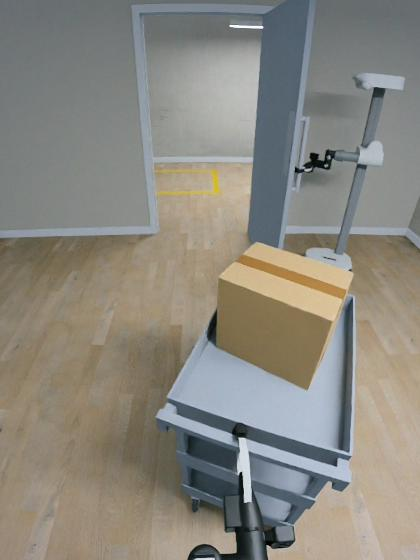

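Call:
move:
  blocking: false
  r2: {"base":{"translate_m":-0.5,"strafe_m":0.06},"pace":"slow"}
  cameras: []

Call:
wait:
  seconds: 8
  cameras: ["r2_head_camera"]

Call:
move:
  blocking: false
  r2: {"joints":{"gripper_m":0.1}}
  cameras: []

Call:
wait:
  seconds: 2
  cameras: []

Call:
move:
  blocking: false
  r2: {"base":{"strafe_m":-0.02},"pace":"slow"}
  cameras: []

Call:
wait:
  seconds: 2
  cameras: []

Call:
move:
  blocking: false
  r2: {"joints":{"gripper_m":-0.03}}
  cameras: []

Call:
wait:
  seconds: 2
  cameras: ["r2_head_camera"]

Scene clock: 1141.73 s.
move: r2 moving
r1: as last shown
r1.lidar_m: 0.42 0.37 1.40 1.35 2.75 1.57 1.33 1.31 1.01 0.84 0.83 0.56
r1.motor_effort: lift_m=+23(23) arm_m=-4(4) wheel_0=+14(14) wheel_1=+1(1) wheel_2=+11(11)
r1.servo_current: wrist_yaw_rad=78(111) wrist_pitch_rad=39(52) wrist_roll_rad=52(59) gripper_m=72(78)
r1.contact_limits: translate_m 0.7
r1.wrist_depth_mm: - - - 177 213 185 168 / - - - 234 214 182 169 / - - - 236 215 187 170 / - - - 238 216 188 170 / - 1366 - 183 218 188 171 / - - 180 173 210 193 172 / - 144 - 170 178 186 172
r2.base_odometry: x=-1.332 y=-0.411 heading=-2.882
r2.turned_by_wheels: -0.001
r2.turned_by_imu: +0.000
r2.base_tilt: forward=-0.7 right=+0.0
r2.lidar_m: 0.43 3.24 2.42 2.33 2.42 2.80 2.72 2.86 2.51 2.39 0.48 0.39
r2.base_status: translate_m moving; strafe_m moving
r2.joint_positions: lift_m=+0.677 arm_m=+0.000 wrist_yaw_rad=-0.006 wrist_pitch_rad=+0.003 wrist_roll_rad=+1.571 gripper_m=-0.029
r2.joint_status: not commanded
r2.measured_speeds: translate_m=-0.049 strafe_m=+0.005 rotate_rad=-0.001 lift_m=+0.000 arm_m=+0.000 wrist_yaw_rad=+0.000 wrist_pitch_rad=+0.000 wrist_roll_rad=+0.000
r2.motor_effort: lift_m=+17(17) arm_m=+4(6) wheel_0=-11(13) wheel_1=-8(9) wheel_2=+7(10)
r2.servo_current: wrist_yaw_rad=46(65) wrist_pitch_rad=46(46) wrist_roll_rad=59(59) gripper_m=91(91)
r2.hand_pose: x=+0.4587 y=-0.0892 z=+0.8544 quat_wxyz=(+0.707, +0.707, -0.001, -0.003) (m; r2's base frame)
r2.wrist_depth_mm: - 377 366 126 178 715 - / - 384 387 130 187 - - / - 433 427 139 198 788 - / - - 466 148 211 - - / - - 525 156 226 1921 - / - - 186 170 171 1618 488 / - - - - 256 - 1229
pictures: none
No camera images: "cameras" was empty.

Scene clock: 1147.53 s.
earlier move: r2 done
r1.base_odometry: x=-2.953 y=-1.430 heading=+0.792
r1.turned_by_wheels: +0.000
r1.turned_by_imu: +0.000
r1.base_tilt: forward=-1.6 right=+1.2
r1.lidar_m: 0.45 0.37 1.91 1.81 2.77 1.56 1.32 1.31 0.99 0.85 0.84 0.56
r1.base_status: not commanded
r1.joint_positions: lift_m=+0.800 arm_m=+0.000 wrist_yaw_rad=+0.987 wrist_pitch_rad=+0.002 wrist_roll_rad=+0.000 gripper_m=-0.019
r1.joint_status: not commanded
r1.measured_speeds: all 0
r1.motor_effort: lift_m=+23(23) arm_m=-4(4) wheel_0=+14(14) wheel_1=+0(1) wheel_2=+11(11)
r1.servo_current: wrist_yaw_rad=91(130) wrist_pitch_rad=39(52) wrist_roll_rad=46(65) gripper_m=72(85)
r1.contact_limits: translate_m 0.7
r1.hand_pose: x=+0.4028 y=+0.1924 z=+0.9772 quat_wxyz=(+0.881, -0.001, +0.001, +0.474) (m; r1's base frame)
r1.wrist_depth_mm: - - - 177 213 185 168 / - - - 234 214 182 168 / - - - 236 216 186 170 / - 1921 - 236 216 187 171 / - - - 183 218 188 171 / - - 178 173 208 193 172 / - 152 - 171 178 186 173
r2.base_odometry: x=-0.845 y=-0.342 heading=-2.881
r2.turned_by_wheels: +0.001
r2.turned_by_imu: +0.003
r2.base_tilt: forward=-0.7 right=+0.1
r2.lidar_m: 0.39 0.43 2.37 2.24 2.36 2.32 2.22 2.35 2.54 2.44 2.57 0.42
r2.base_status: done
r2.joint_positions: lift_m=+0.677 arm_m=+0.000 wrist_yaw_rad=+0.007 wrist_pitch_rad=+0.003 wrist_roll_rad=+1.571 gripper_m=-0.029
r2.joint_status: not commanded
r2.measured_speeds: all 0
r2.motor_effort: lift_m=+17(18) arm_m=-3(6) wheel_0=+0(15) wheel_1=-5(9) wheel_2=+8(15)
r2.servo_current: wrist_yaw_rad=46(72) wrist_pitch_rad=52(52) wrist_roll_rad=46(59) gripper_m=91(104)
r2.hand_pose: x=+0.4599 y=-0.0855 z=+0.8544 quat_wxyz=(+0.707, +0.707, +0.003, +0.001) (m; r2's base frame)
r2.wrist_depth_mm: - - - 171 229 1708 1182 / - - - 171 229 798 - / - - 436 171 230 831 - / - 455 449 172 231 820 - / - - 466 173 232 831 - / - - 187 174 179 - - / - - 500 - - - 508
wait: 5.80 of 8 s (r2 has come to rest)
pictures: r2_head_camera
Images, in order (width x height): r2_head_camera 420x560.

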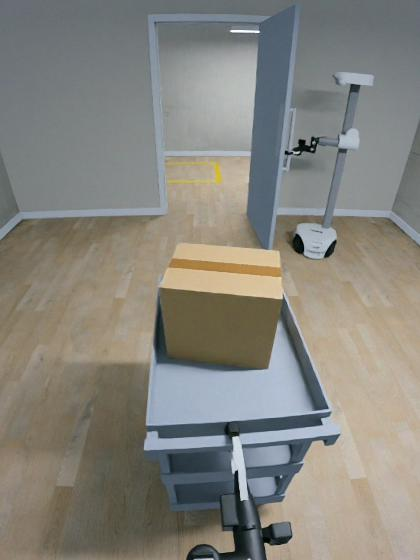

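Scene clock: 1148.03 s.
move: r2 moving
r1: as last shown
r1.lidar_m: 0.45 0.38 1.89 1.82 2.77 1.54 1.31 1.31 1.01 0.86 0.86 0.55
r1.motor_effort: lift_m=+23(23) arm_m=-3(4) wheel_0=+14(15) wheel_1=+0(1) wheel_2=+11(11)
r1.servo_current: wrist_yaw_rad=91(117) wrist_pitch_rad=46(46) wrist_roll_rad=39(59) gripper_m=78(78)
r1.contact_limits: translate_m 0.7
r1.wrist_depth_mm: - - - 177 213 185 168 / - - - 235 214 182 169 / - - - 236 215 187 170 / - 1921 - 237 216 188 171 / - - - 183 218 188 171 / - - 178 173 210 193 172 / - 153 - 170 179 186 172
r2.base_odometry: x=-0.845 y=-0.342 heading=-2.881
r2.turned_by_wheels: +0.000
r2.turned_by_imu: +0.000
r2.base_tilt: forward=-0.7 right=+0.1
r2.lidar_m: 0.39 0.44 2.38 2.25 2.33 2.31 2.22 2.34 2.54 2.45 2.57 0.43
r2.base_status: not commanded
r2.joint_positions: lift_m=+0.677 arm_m=+0.000 wrist_yaw_rad=+0.007 wrist_pitch_rad=+0.003 wrist_roll_rad=+1.571 gripper_m=-0.003
r2.joint_status: gripper_m moving
r2.measured_speeds: all 0
r2.motor_effort: lift_m=+17(17) arm_m=-4(4) wheel_0=+1(1) wheel_1=-4(5) wheel_2=+6(9)
r2.servo_current: wrist_yaw_rad=59(65) wrist_pitch_rad=46(46) wrist_roll_rad=52(52) gripper_m=111(111)
r2.hand_pose: x=+0.4599 y=-0.0855 z=+0.8544 quat_wxyz=(+0.707, +0.707, +0.003, +0.001) (m; r2's base frame)
r2.wrist_depth_mm: - - - 174 233 1708 1255 / - - - 175 234 778 - / - - 436 175 235 842 - / - 462 449 176 234 842 - / - - 466 176 236 854 - / - - 187 176 181 - - / - - 500 - - 559 508
pictures: none
No camera images: "cameras" was empty.

Scene clock: 1149.53 s.
earlier move: r2 done
r1.base_odometry: x=-2.953 y=-1.430 heading=+0.792
r1.turned_by_wheels: +0.000
r1.turned_by_imu: +0.000
r1.base_tilt: forward=-1.6 right=+1.2
r1.lidar_m: 0.44 0.35 1.89 1.79 2.76 1.54 1.30 1.31 1.03 0.83 0.84 0.57
r1.base_status: not commanded
r1.joint_positions: lift_m=+0.800 arm_m=+0.000 wrist_yaw_rad=+0.987 wrist_pitch_rad=+0.002 wrist_roll_rad=+0.000 gripper_m=-0.019
r1.joint_status: not commanded
r1.measured_speeds: all 0
r1.motor_effort: lift_m=+23(23) arm_m=-4(4) wheel_0=+14(15) wheel_1=+0(1) wheel_2=+11(11)
r1.servo_current: wrist_yaw_rad=104(117) wrist_pitch_rad=39(46) wrist_roll_rad=46(65) gripper_m=72(85)
r1.contact_limits: translate_m 0.7
r1.hand_pose: x=+0.4028 y=+0.1924 z=+0.9772 quat_wxyz=(+0.881, -0.001, +0.001, +0.474) (m; r1's base frame)
r1.wrist_depth_mm: - - - 177 213 185 168 / - - - 234 214 181 168 / - - - 236 216 186 169 / - 1921 - 237 216 188 171 / - - - 183 220 189 171 / - - 178 173 209 193 172 / - 153 - 171 178 185 172
r2.base_odometry: x=-0.845 y=-0.342 heading=-2.881
r2.turned_by_wheels: +0.000
r2.turned_by_imu: +0.000
r2.base_tilt: forward=-0.7 right=+0.1
r2.lidar_m: 0.40 0.42 2.33 2.26 2.39 2.29 2.22 2.34 2.56 2.45 2.60 0.45
r2.base_status: not commanded
r2.joint_positions: lift_m=+0.677 arm_m=+0.000 wrist_yaw_rad=+0.007 wrist_pitch_rad=+0.003 wrist_roll_rad=+1.571 gripper_m=+0.100
r2.joint_status: all done
r2.measured_speeds: all 0
r2.motor_effort: lift_m=+17(17) arm_m=-3(4) wheel_0=+1(1) wheel_1=-4(5) wheel_2=+5(9)
r2.servo_current: wrist_yaw_rad=46(65) wrist_pitch_rad=46(46) wrist_roll_rad=46(59) gripper_m=59(130)
r2.hand_pose: x=+0.4599 y=-0.0855 z=+0.8544 quat_wxyz=(+0.707, +0.707, +0.003, +0.001) (m; r2's base frame)
r2.wrist_depth_mm: - - - 181 238 1661 1160 / - - - 181 239 1756 - / - - 442 181 240 831 - / - 462 455 181 240 842 - / - - 473 181 242 831 - / - - 192 182 185 - - / - - - - 242 - 508
wait: 1.50 of 2 s (r2 has come to rest)
pictures: none
No camera images: "cameras" was empty.

Scene clock: 1150.03 s.
move: r2 moving
r1: as last shown
r1.lidar_m: 0.45 0.38 1.91 1.79 2.77 1.56 1.33 1.31 1.03 0.84 0.83 0.55
r1.motor_effort: lift_m=+23(23) arm_m=-4(4) wheel_0=+14(14) wheel_1=+1(1) wheel_2=+11(11)
r1.servo_current: wrist_yaw_rad=91(111) wrist_pitch_rad=39(46) wrist_roll_rad=52(59) gripper_m=72(78)
r1.contact_limits: translate_m 0.7
r1.wrist_depth_mm: - - - 177 213 185 167 / - - - 235 214 182 169 / - - - 236 216 187 169 / - 1921 - 236 216 187 171 / - - - 183 219 189 171 / - - 178 173 209 193 172 / - 153 - 170 179 186 172
r2.base_odometry: x=-0.848 y=-0.329 heading=-2.881
r2.turned_by_wheels: +0.001
r2.turned_by_imu: +0.001
r2.base_tilt: forward=-0.7 right=+0.1
r2.lidar_m: 0.38 0.43 2.37 2.26 2.37 2.31 2.21 2.35 2.55 2.44 2.58 0.45
r2.base_status: strafe_m moving
r2.joint_positions: lift_m=+0.677 arm_m=+0.000 wrist_yaw_rad=+0.007 wrist_pitch_rad=+0.003 wrist_roll_rad=+1.571 gripper_m=+0.100
r2.joint_status: not commanded
r2.measured_speeds: translate_m=+0.000 strafe_m=-0.041 rotate_rad=+0.000 lift_m=+0.000 arm_m=+0.000 wrist_yaw_rad=+0.000 wrist_pitch_rad=+0.000 wrist_roll_rad=+0.000
r2.motor_effort: lift_m=+17(18) arm_m=-3(4) wheel_0=+13(14) wheel_1=-4(8) wheel_2=+0(4)
r2.servo_current: wrist_yaw_rad=46(65) wrist_pitch_rad=46(46) wrist_roll_rad=59(59) gripper_m=52(52)
r2.hand_pose: x=+0.4599 y=-0.0855 z=+0.8544 quat_wxyz=(+0.707, +0.707, +0.003, +0.001) (m; r2's base frame)
r2.wrist_depth_mm: - - - 180 239 1708 1160 / - - - 181 240 1661 - / - - 439 181 241 854 - / - 462 455 182 241 842 - / - - 473 182 242 842 - / - - 196 183 185 - - / - - 504 - 244 - 517
pictures: none
No camera images: "cameras" was empty.

Scene clock: 1150.63 s.
earlier move: r2 done
r1.base_odometry: x=-2.953 y=-1.430 heading=+0.792
r1.turned_by_wheels: +0.000
r1.turned_by_imu: +0.000
r1.base_tilt: forward=-1.6 right=+1.2
r1.lidar_m: 0.45 0.36 1.89 1.82 2.77 1.58 1.33 1.32 1.01 0.84 0.84 0.56
r1.base_status: not commanded
r1.joint_positions: lift_m=+0.800 arm_m=+0.000 wrist_yaw_rad=+0.987 wrist_pitch_rad=+0.002 wrist_roll_rad=+0.000 gripper_m=-0.019
r1.joint_status: not commanded
r1.measured_speeds: all 0
r1.motor_effort: lift_m=+23(23) arm_m=-4(4) wheel_0=+14(14) wheel_1=+0(1) wheel_2=+11(11)
r1.servo_current: wrist_yaw_rad=98(111) wrist_pitch_rad=46(52) wrist_roll_rad=52(65) gripper_m=72(78)
r1.contact_limits: translate_m 0.7
r1.hand_pose: x=+0.4028 y=+0.1924 z=+0.9772 quat_wxyz=(+0.881, -0.001, +0.001, +0.474) (m; r1's base frame)
r1.wrist_depth_mm: - - - 177 213 185 168 / - - - 234 215 182 169 / - - - 236 215 186 169 / - 1921 - 236 217 187 170 / - - - 183 217 189 171 / - - 178 173 209 192 172 / - 153 - 171 178 186 172
r2.base_odometry: x=-0.850 y=-0.323 heading=-2.881
r2.turned_by_wheels: -0.001
r2.turned_by_imu: -0.001
r2.base_tilt: forward=-0.7 right=+0.0
r2.lidar_m: 0.39 0.42 2.40 2.29 2.39 2.28 2.23 2.34 2.52 2.43 2.56 0.44
r2.base_status: done
r2.joint_positions: lift_m=+0.677 arm_m=+0.000 wrist_yaw_rad=+0.003 wrist_pitch_rad=+0.002 wrist_roll_rad=+1.571 gripper_m=+0.100
r2.joint_status: not commanded
r2.measured_speeds: all 0
r2.motor_effort: lift_m=+17(18) arm_m=-3(4) wheel_0=+3(14) wheel_1=-3(8) wheel_2=+0(4)
r2.servo_current: wrist_yaw_rad=52(65) wrist_pitch_rad=39(46) wrist_roll_rad=52(59) gripper_m=52(59)
r2.hand_pose: x=+0.4595 y=-0.0866 z=+0.8547 quat_wxyz=(+0.707, +0.707, +0.002, +0.000) (m; r2's base frame)
r2.wrist_depth_mm: - - - 189 249 1661 1138 / - - - 188 248 1756 - / - - 554 188 247 820 - / - 459 459 187 248 842 - / - 480 469 187 248 842 - / - - 194 187 194 - - / - - 504 - - 1808 -
wait: 0.60 of 2 s (r2 has come to rest)
pictures: none
No camera images: "cameras" was empty.

Scene clock: 1151.13 s.
move: r2 moving
r1: as last shown
r1.lidar_m: 0.44 0.37 1.89 1.81 2.79 1.54 1.32 1.31 0.99 0.84 0.83 0.55
r1.motor_effort: lift_m=+23(23) arm_m=-3(4) wheel_0=+14(14) wheel_1=+0(1) wheel_2=+11(11)
r1.servo_current: wrist_yaw_rad=98(124) wrist_pitch_rad=46(46) wrist_roll_rad=33(59) gripper_m=72(78)
r1.contact_limits: translate_m 0.7
r1.wrist_depth_mm: - - - 177 213 185 168 / - - - 233 214 182 168 / - - - 235 215 186 170 / - 1863 - 236 217 188 171 / - - - 183 219 188 171 / - - 178 173 209 192 172 / - 153 - 171 178 185 173
r2.base_odometry: x=-0.850 y=-0.323 heading=-2.881
r2.turned_by_wheels: +0.000
r2.turned_by_imu: +0.000
r2.base_tilt: forward=-0.7 right=+0.1
r2.lidar_m: 0.41 0.44 2.41 2.29 2.38 2.29 2.22 2.35 2.50 2.42 2.58 0.44
r2.base_status: not commanded
r2.joint_positions: lift_m=+0.677 arm_m=+0.000 wrist_yaw_rad=+0.003 wrist_pitch_rad=+0.002 wrist_roll_rad=+1.571 gripper_m=+0.083
r2.joint_status: gripper_m moving
r2.measured_speeds: all 0
r2.motor_effort: lift_m=+17(17) arm_m=-3(4) wheel_0=+3(3) wheel_1=-3(4) wheel_2=+0(1)
r2.servo_current: wrist_yaw_rad=52(59) wrist_pitch_rad=46(46) wrist_roll_rad=52(59) gripper_m=137(137)
r2.hand_pose: x=+0.4595 y=-0.0866 z=+0.8547 quat_wxyz=(+0.707, +0.707, +0.002, +0.000) (m; r2's base frame)
r2.wrist_depth_mm: - - - 189 249 1708 1160 / - - - 188 248 1708 - / - - 559 188 248 820 - / - 462 452 187 248 854 - / - 477 469 188 248 842 - / - - 196 189 191 - - / - - 504 - - 1863 -
pictures: none
No camera images: "cameras" was empty.

Scene clock: 1152.63 s.
earlier move: r2 done
r1.base_odometry: x=-2.953 y=-1.430 heading=+0.792
r1.turned_by_wheels: +0.000
r1.turned_by_imu: +0.000
r1.base_tilt: forward=-1.6 right=+1.2
r1.lidar_m: 0.43 0.37 1.89 1.81 2.79 1.57 1.34 1.29 1.01 0.83 0.84 0.57
r1.base_status: not commanded
r1.joint_positions: lift_m=+0.800 arm_m=+0.000 wrist_yaw_rad=+0.987 wrist_pitch_rad=+0.002 wrist_roll_rad=+0.000 gripper_m=-0.019
r1.joint_status: not commanded
r1.measured_speeds: all 0
r1.on_its_own: wrist_yaw_rad is at rest, and its servo_current (117 mA) is outside its rest range (0 to 104 mA)
r1.motor_effort: lift_m=+23(23) arm_m=-3(4) wheel_0=+14(14) wheel_1=+0(1) wheel_2=+11(11)
r1.servo_current: wrist_yaw_rad=117(124) wrist_pitch_rad=39(52) wrist_roll_rad=52(59) gripper_m=72(78)
r1.contact_limits: translate_m 0.7
r1.hand_pose: x=+0.4028 y=+0.1924 z=+0.9772 quat_wxyz=(+0.881, -0.001, +0.001, +0.474) (m; r1's base frame)
r1.wrist_depth_mm: - - - 177 213 185 167 / - - - 233 216 182 169 / - - - 236 216 186 169 / - 1863 - 237 217 187 171 / - - - 183 218 188 171 / - - 178 173 210 192 172 / - 153 - 170 179 186 172
r2.base_odometry: x=-0.850 y=-0.323 heading=-2.881
r2.turned_by_wheels: +0.000
r2.turned_by_imu: +0.000
r2.base_tilt: forward=-0.7 right=+0.1
r2.lidar_m: 0.38 0.38 2.40 2.26 2.39 2.30 2.21 2.32 2.51 2.42 2.57 0.43
r2.base_status: not commanded
r2.joint_positions: lift_m=+0.677 arm_m=+0.000 wrist_yaw_rad=+0.003 wrist_pitch_rad=+0.002 wrist_roll_rad=+1.571 gripper_m=-0.028
r2.joint_status: all done
r2.measured_speeds: all 0
r2.motor_effort: lift_m=+17(17) arm_m=-3(4) wheel_0=+2(4) wheel_1=-3(4) wheel_2=+0(1)
r2.servo_current: wrist_yaw_rad=59(59) wrist_pitch_rad=46(46) wrist_roll_rad=46(59) gripper_m=117(319)
r2.hand_pose: x=+0.4595 y=-0.0866 z=+0.8547 quat_wxyz=(+0.707, +0.707, +0.002, +0.000) (m; r2's base frame)
r2.wrist_depth_mm: - - - 175 234 1756 1205 / - - - 175 235 1708 - / - - 521 175 233 809 - / - 449 445 175 234 820 - / - - 455 174 233 820 - / - - 184 174 178 - - / - - 492 - 233 1661 -
wait: 1.50 of 2 s (r2 has come to rest)
pictures: r2_head_camera
Images, in order (width x height): r2_head_camera 420x560.

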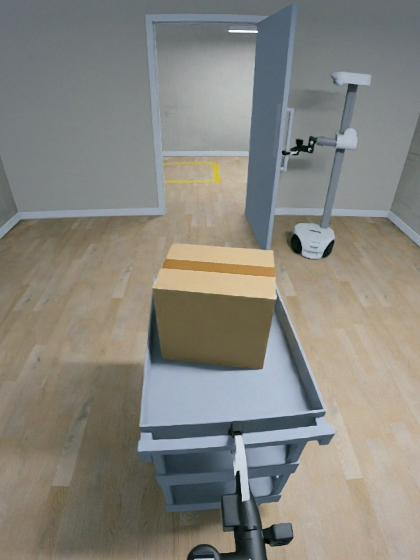

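Call:
move:
  blocking: false
  r2: {"base":{"translate_m":0.2},"pace":"slow"}
  cameras: []

Call:
wait:
  seconds: 8
  cameras: ["r2_head_camera"]

Call:
move:
  blocking: false
  r2: {"base":{"translate_m":0.2},"pace":"slow"}
  cameras: []

Call:
wait:
  seconds: 8
  cameras: ["r2_head_camera"]

Scene clock: 1159.57 s.
move: r2 moving
r1.base_odometry: x=-2.953 y=-1.430 heading=+0.792
r1.turned_by_wheels: +0.000
r1.turned_by_imu: +0.000
r1.base_tilt: forward=-1.6 right=+1.2
r1.lidar_m: 0.45 0.35 1.90 1.79 2.75 1.58 1.32 1.30 1.01 0.82 0.84 0.56
r1.base_status: not commanded
r1.joint_positions: lift_m=+0.800 arm_m=+0.000 wrist_yaw_rad=+0.987 wrist_pitch_rad=+0.002 wrist_roll_rad=+0.000 gripper_m=-0.019
r1.joint_status: not commanded
r1.measured_speeds: all 0
r1.motor_effort: lift_m=+23(23) arm_m=-4(4) wheel_0=+14(14) wheel_1=+0(1) wheel_2=+11(11)
r1.servo_current: wrist_yaw_rad=104(111) wrist_pitch_rad=46(46) wrist_roll_rad=39(59) gripper_m=72(78)
r1.contact_limits: translate_m 0.7
r1.hand_pose: x=+0.4028 y=+0.1924 z=+0.9772 quat_wxyz=(+0.881, -0.001, +0.001, +0.474) (m; r1's base frame)
r1.wrist_depth_mm: - - - 177 213 185 168 / - - - 234 213 182 169 / - - - 236 216 186 170 / - 1863 - 237 217 187 171 / - - - 185 218 188 171 / - - 178 173 209 193 172 / - 153 - 170 179 186 172
r2.base_odometry: x=-0.862 y=-0.326 heading=-2.881
r2.turned_by_wheels: +0.000
r2.turned_by_imu: +0.002
r2.base_tilt: forward=-0.7 right=+0.1
r2.lidar_m: 0.39 0.40 2.39 2.27 2.38 2.33 2.23 2.34 2.54 2.44 2.53 0.43
r2.base_status: translate_m moving
r2.joint_positions: lift_m=+0.677 arm_m=+0.000 wrist_yaw_rad=+0.000 wrist_pitch_rad=+0.002 wrist_roll_rad=+1.571 gripper_m=-0.029
r2.joint_status: not commanded
r2.measured_speeds: translate_m=+0.047 strafe_m=+0.000 rotate_rad=+0.010 lift_m=+0.000 arm_m=+0.000 wrist_yaw_rad=-0.012 wrist_pitch_rad=+0.000 wrist_roll_rad=+0.000
r2.motor_effort: lift_m=+17(17) arm_m=+5(5) wheel_0=+6(8) wheel_1=+8(8) wheel_2=-16(16)
r2.servo_current: wrist_yaw_rad=26(59) wrist_pitch_rad=39(46) wrist_roll_rad=59(59) gripper_m=85(124)
r2.hand_pose: x=+0.4592 y=-0.0873 z=+0.8547 quat_wxyz=(+0.707, +0.707, +0.001, -0.001) (m; r2's base frame)
r2.wrist_depth_mm: - - - 172 233 1708 1160 / - - - 172 231 1708 - / - - - 171 230 778 - / - 445 439 171 230 820 - / - 459 452 169 229 820 - / - - 187 169 178 - - / - - 480 - 229 1661 -
pictures: none
No camera images: "cameras" was empty.

Scene clock: 1162.37 s.
earlier move: r2 done
r1.base_odometry: x=-2.953 y=-1.430 heading=+0.792
r1.turned_by_wheels: +0.000
r1.turned_by_imu: +0.000
r1.base_tilt: forward=-1.6 right=+1.2
r1.lidar_m: 0.43 0.36 1.68 1.61 2.76 1.57 1.32 1.30 1.01 0.83 0.85 0.57
r1.base_status: not commanded
r1.joint_positions: lift_m=+0.800 arm_m=+0.000 wrist_yaw_rad=+0.987 wrist_pitch_rad=+0.002 wrist_roll_rad=+0.000 gripper_m=-0.019
r1.joint_status: not commanded
r1.measured_speeds: all 0
r1.motor_effort: lift_m=+23(23) arm_m=-4(4) wheel_0=+14(14) wheel_1=+0(1) wheel_2=+11(11)
r1.servo_current: wrist_yaw_rad=85(117) wrist_pitch_rad=39(52) wrist_roll_rad=39(65) gripper_m=72(78)
r1.contact_limits: translate_m 0.7
r1.hand_pose: x=+0.4028 y=+0.1924 z=+0.9772 quat_wxyz=(+0.881, -0.001, +0.001, +0.474) (m; r1's base frame)
r1.wrist_depth_mm: - - - 178 214 184 168 / - - - 235 215 182 168 / - - - 235 216 186 170 / - 1661 - 236 217 187 170 / - - - 183 219 189 171 / - - 179 173 208 193 172 / - 144 - 170 178 186 172
r2.base_odometry: x=-1.043 y=-0.375 heading=-2.881
r2.turned_by_wheels: +0.000
r2.turned_by_imu: +0.000
r2.base_tilt: forward=-0.7 right=+0.1
r2.lidar_m: 0.38 0.45 2.38 2.27 2.39 2.53 2.42 2.55 2.53 2.44 2.54 0.42
r2.base_status: done
r2.joint_positions: lift_m=+0.677 arm_m=+0.000 wrist_yaw_rad=-0.002 wrist_pitch_rad=+0.002 wrist_roll_rad=+1.571 gripper_m=-0.029
r2.joint_status: not commanded
r2.measured_speeds: all 0
r2.motor_effort: lift_m=+16(17) arm_m=+6(6) wheel_0=+4(13) wheel_1=+4(8) wheel_2=-9(16)
r2.servo_current: wrist_yaw_rad=46(59) wrist_pitch_rad=39(46) wrist_roll_rad=46(59) gripper_m=85(124)
r2.hand_pose: x=+0.4590 y=-0.0880 z=+0.8547 quat_wxyz=(+0.707, +0.707, +0.000, -0.001) (m; r2's base frame)
r2.wrist_depth_mm: - - - 153 208 1576 - / - - - 156 213 768 - / - 421 418 159 217 788 - / - 452 442 162 223 - - / - - 469 167 227 - - / - - 186 170 179 - - / - - - - - 1661 508
wait: 2.80 of 8 s (r2 has come to rest)
pictures: r2_head_camera
Images, in order (width x height): r2_head_camera 420x560.

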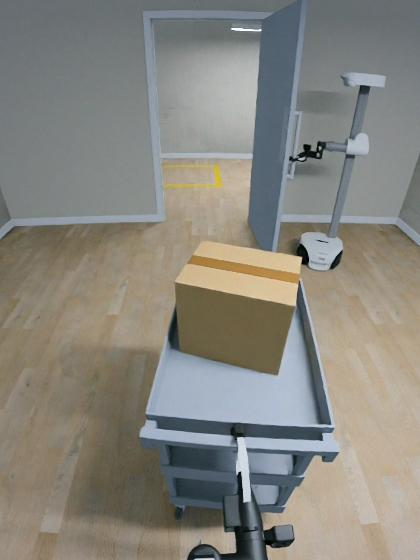

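Scene clock: 1162.87 s.
move: r2 moving
r1: as last shown
r1.lidar_m: 0.44 0.38 1.70 1.61 2.74 1.53 1.32 1.32 1.02 0.85 0.84 0.55
r1.motor_effort: lift_m=+23(23) arm_m=-3(4) wheel_0=+13(14) wheel_1=+0(0) wheel_2=+11(11)
r1.servo_current: wrist_yaw_rad=91(111) wrist_pitch_rad=46(46) wrist_roll_rad=52(59) gripper_m=78(78)
r1.contact_limits: translate_m 0.7
r1.wrist_depth_mm: - - - 177 213 185 168 / - - - 234 214 182 169 / - - - 236 215 186 170 / - 1661 - 236 217 188 170 / - 1661 - 183 218 188 172 / - - 179 173 210 193 173 / - 144 - 170 178 186 172
r2.base_odometry: x=-1.055 y=-0.378 heading=-2.882
r2.turned_by_wheels: +0.000
r2.turned_by_imu: +0.000
r2.base_tilt: forward=-0.7 right=+0.1
r2.lidar_m: 0.40 0.44 2.37 2.30 2.35 2.53 2.44 2.59 2.53 2.44 2.57 0.41
r2.base_status: translate_m moving
r2.joint_positions: lift_m=+0.677 arm_m=+0.000 wrist_yaw_rad=-0.003 wrist_pitch_rad=+0.002 wrist_roll_rad=+1.571 gripper_m=-0.029
r2.joint_status: not commanded
r2.measured_speeds: translate_m=+0.049 strafe_m=+0.000 rotate_rad=-0.002 lift_m=+0.000 arm_m=+0.000 wrist_yaw_rad=+0.000 wrist_pitch_rad=+0.000 wrist_roll_rad=+0.000
r2.motor_effort: lift_m=+17(17) arm_m=+6(6) wheel_0=+6(9) wheel_1=+7(8) wheel_2=-15(15)
r2.servo_current: wrist_yaw_rad=39(65) wrist_pitch_rad=39(46) wrist_roll_rad=39(59) gripper_m=91(91)
r2.hand_pose: x=+0.4589 y=-0.0882 z=+0.8547 quat_wxyz=(+0.707, +0.707, +0.000, -0.002) (m; r2's base frame)
r2.wrist_depth_mm: - - - 155 209 1576 564 / - - - 156 213 768 - / - 424 421 160 219 809 - / - 449 442 163 223 - - / - - 466 167 229 - - / - - 186 170 178 - - / - - - - 236 1661 488
pictures: none
No camera images: "cameras" was empty.

Scene clock: 1165.63 s.
earlier move: r2 done
r1.base_odometry: x=-2.953 y=-1.430 heading=+0.792
r1.turned_by_wheels: +0.000
r1.turned_by_imu: +0.000
r1.base_tilt: forward=-1.6 right=+1.2
r1.lidar_m: 0.43 0.36 1.45 1.61 2.75 1.58 1.32 1.32 0.98 0.83 0.84 0.54
r1.base_status: not commanded
r1.joint_positions: lift_m=+0.800 arm_m=+0.000 wrist_yaw_rad=+0.987 wrist_pitch_rad=+0.002 wrist_roll_rad=+0.000 gripper_m=-0.019
r1.joint_status: not commanded
r1.measured_speeds: all 0
r1.motor_effort: lift_m=+23(23) arm_m=-4(4) wheel_0=+14(14) wheel_1=+0(1) wheel_2=+11(11)
r1.servo_current: wrist_yaw_rad=78(124) wrist_pitch_rad=46(52) wrist_roll_rad=39(65) gripper_m=78(78)
r1.contact_limits: translate_m 0.7
r1.hand_pose: x=+0.4028 y=+0.1924 z=+0.9772 quat_wxyz=(+0.881, -0.001, +0.001, +0.474) (m; r1's base frame)
r1.wrist_depth_mm: - - - 177 213 185 167 / - - - 234 214 182 168 / - - - 236 215 186 170 / - - - 236 217 188 171 / - 1576 1537 183 219 189 171 / - - 181 173 209 193 172 / - 145 183 170 179 186 172
r2.base_odometry: x=-1.236 y=-0.426 heading=-2.881
r2.turned_by_wheels: +0.001
r2.turned_by_imu: +0.000
r2.base_tilt: forward=-0.7 right=+0.1
r2.lidar_m: 0.39 0.42 2.37 2.29 2.39 2.71 2.64 2.75 2.54 2.45 2.55 0.43
r2.base_status: done
r2.joint_positions: lift_m=+0.677 arm_m=+0.000 wrist_yaw_rad=-0.003 wrist_pitch_rad=+0.002 wrist_roll_rad=+1.571 gripper_m=-0.029
r2.joint_status: not commanded
r2.measured_speeds: all 0
r2.motor_effort: lift_m=+17(17) arm_m=+6(6) wheel_0=+4(9) wheel_1=+4(8) wheel_2=-6(17)
r2.servo_current: wrist_yaw_rad=46(65) wrist_pitch_rad=39(46) wrist_roll_rad=59(59) gripper_m=85(98)
r2.hand_pose: x=+0.4589 y=-0.0883 z=+0.8547 quat_wxyz=(+0.707, +0.707, +0.000, -0.002) (m; r2's base frame)
r2.wrist_depth_mm: - - - 167 225 1708 1160 / - - - 168 226 1576 - / - - 430 169 227 798 - / - 449 445 170 229 820 - / - - 455 170 229 831 - / - - 186 171 179 - - / - - 492 - 231 - -
wait: 2.77 of 8 s (r2 has come to rest)
pictures: r2_head_camera
Images, in order (width x height): r2_head_camera 420x560.

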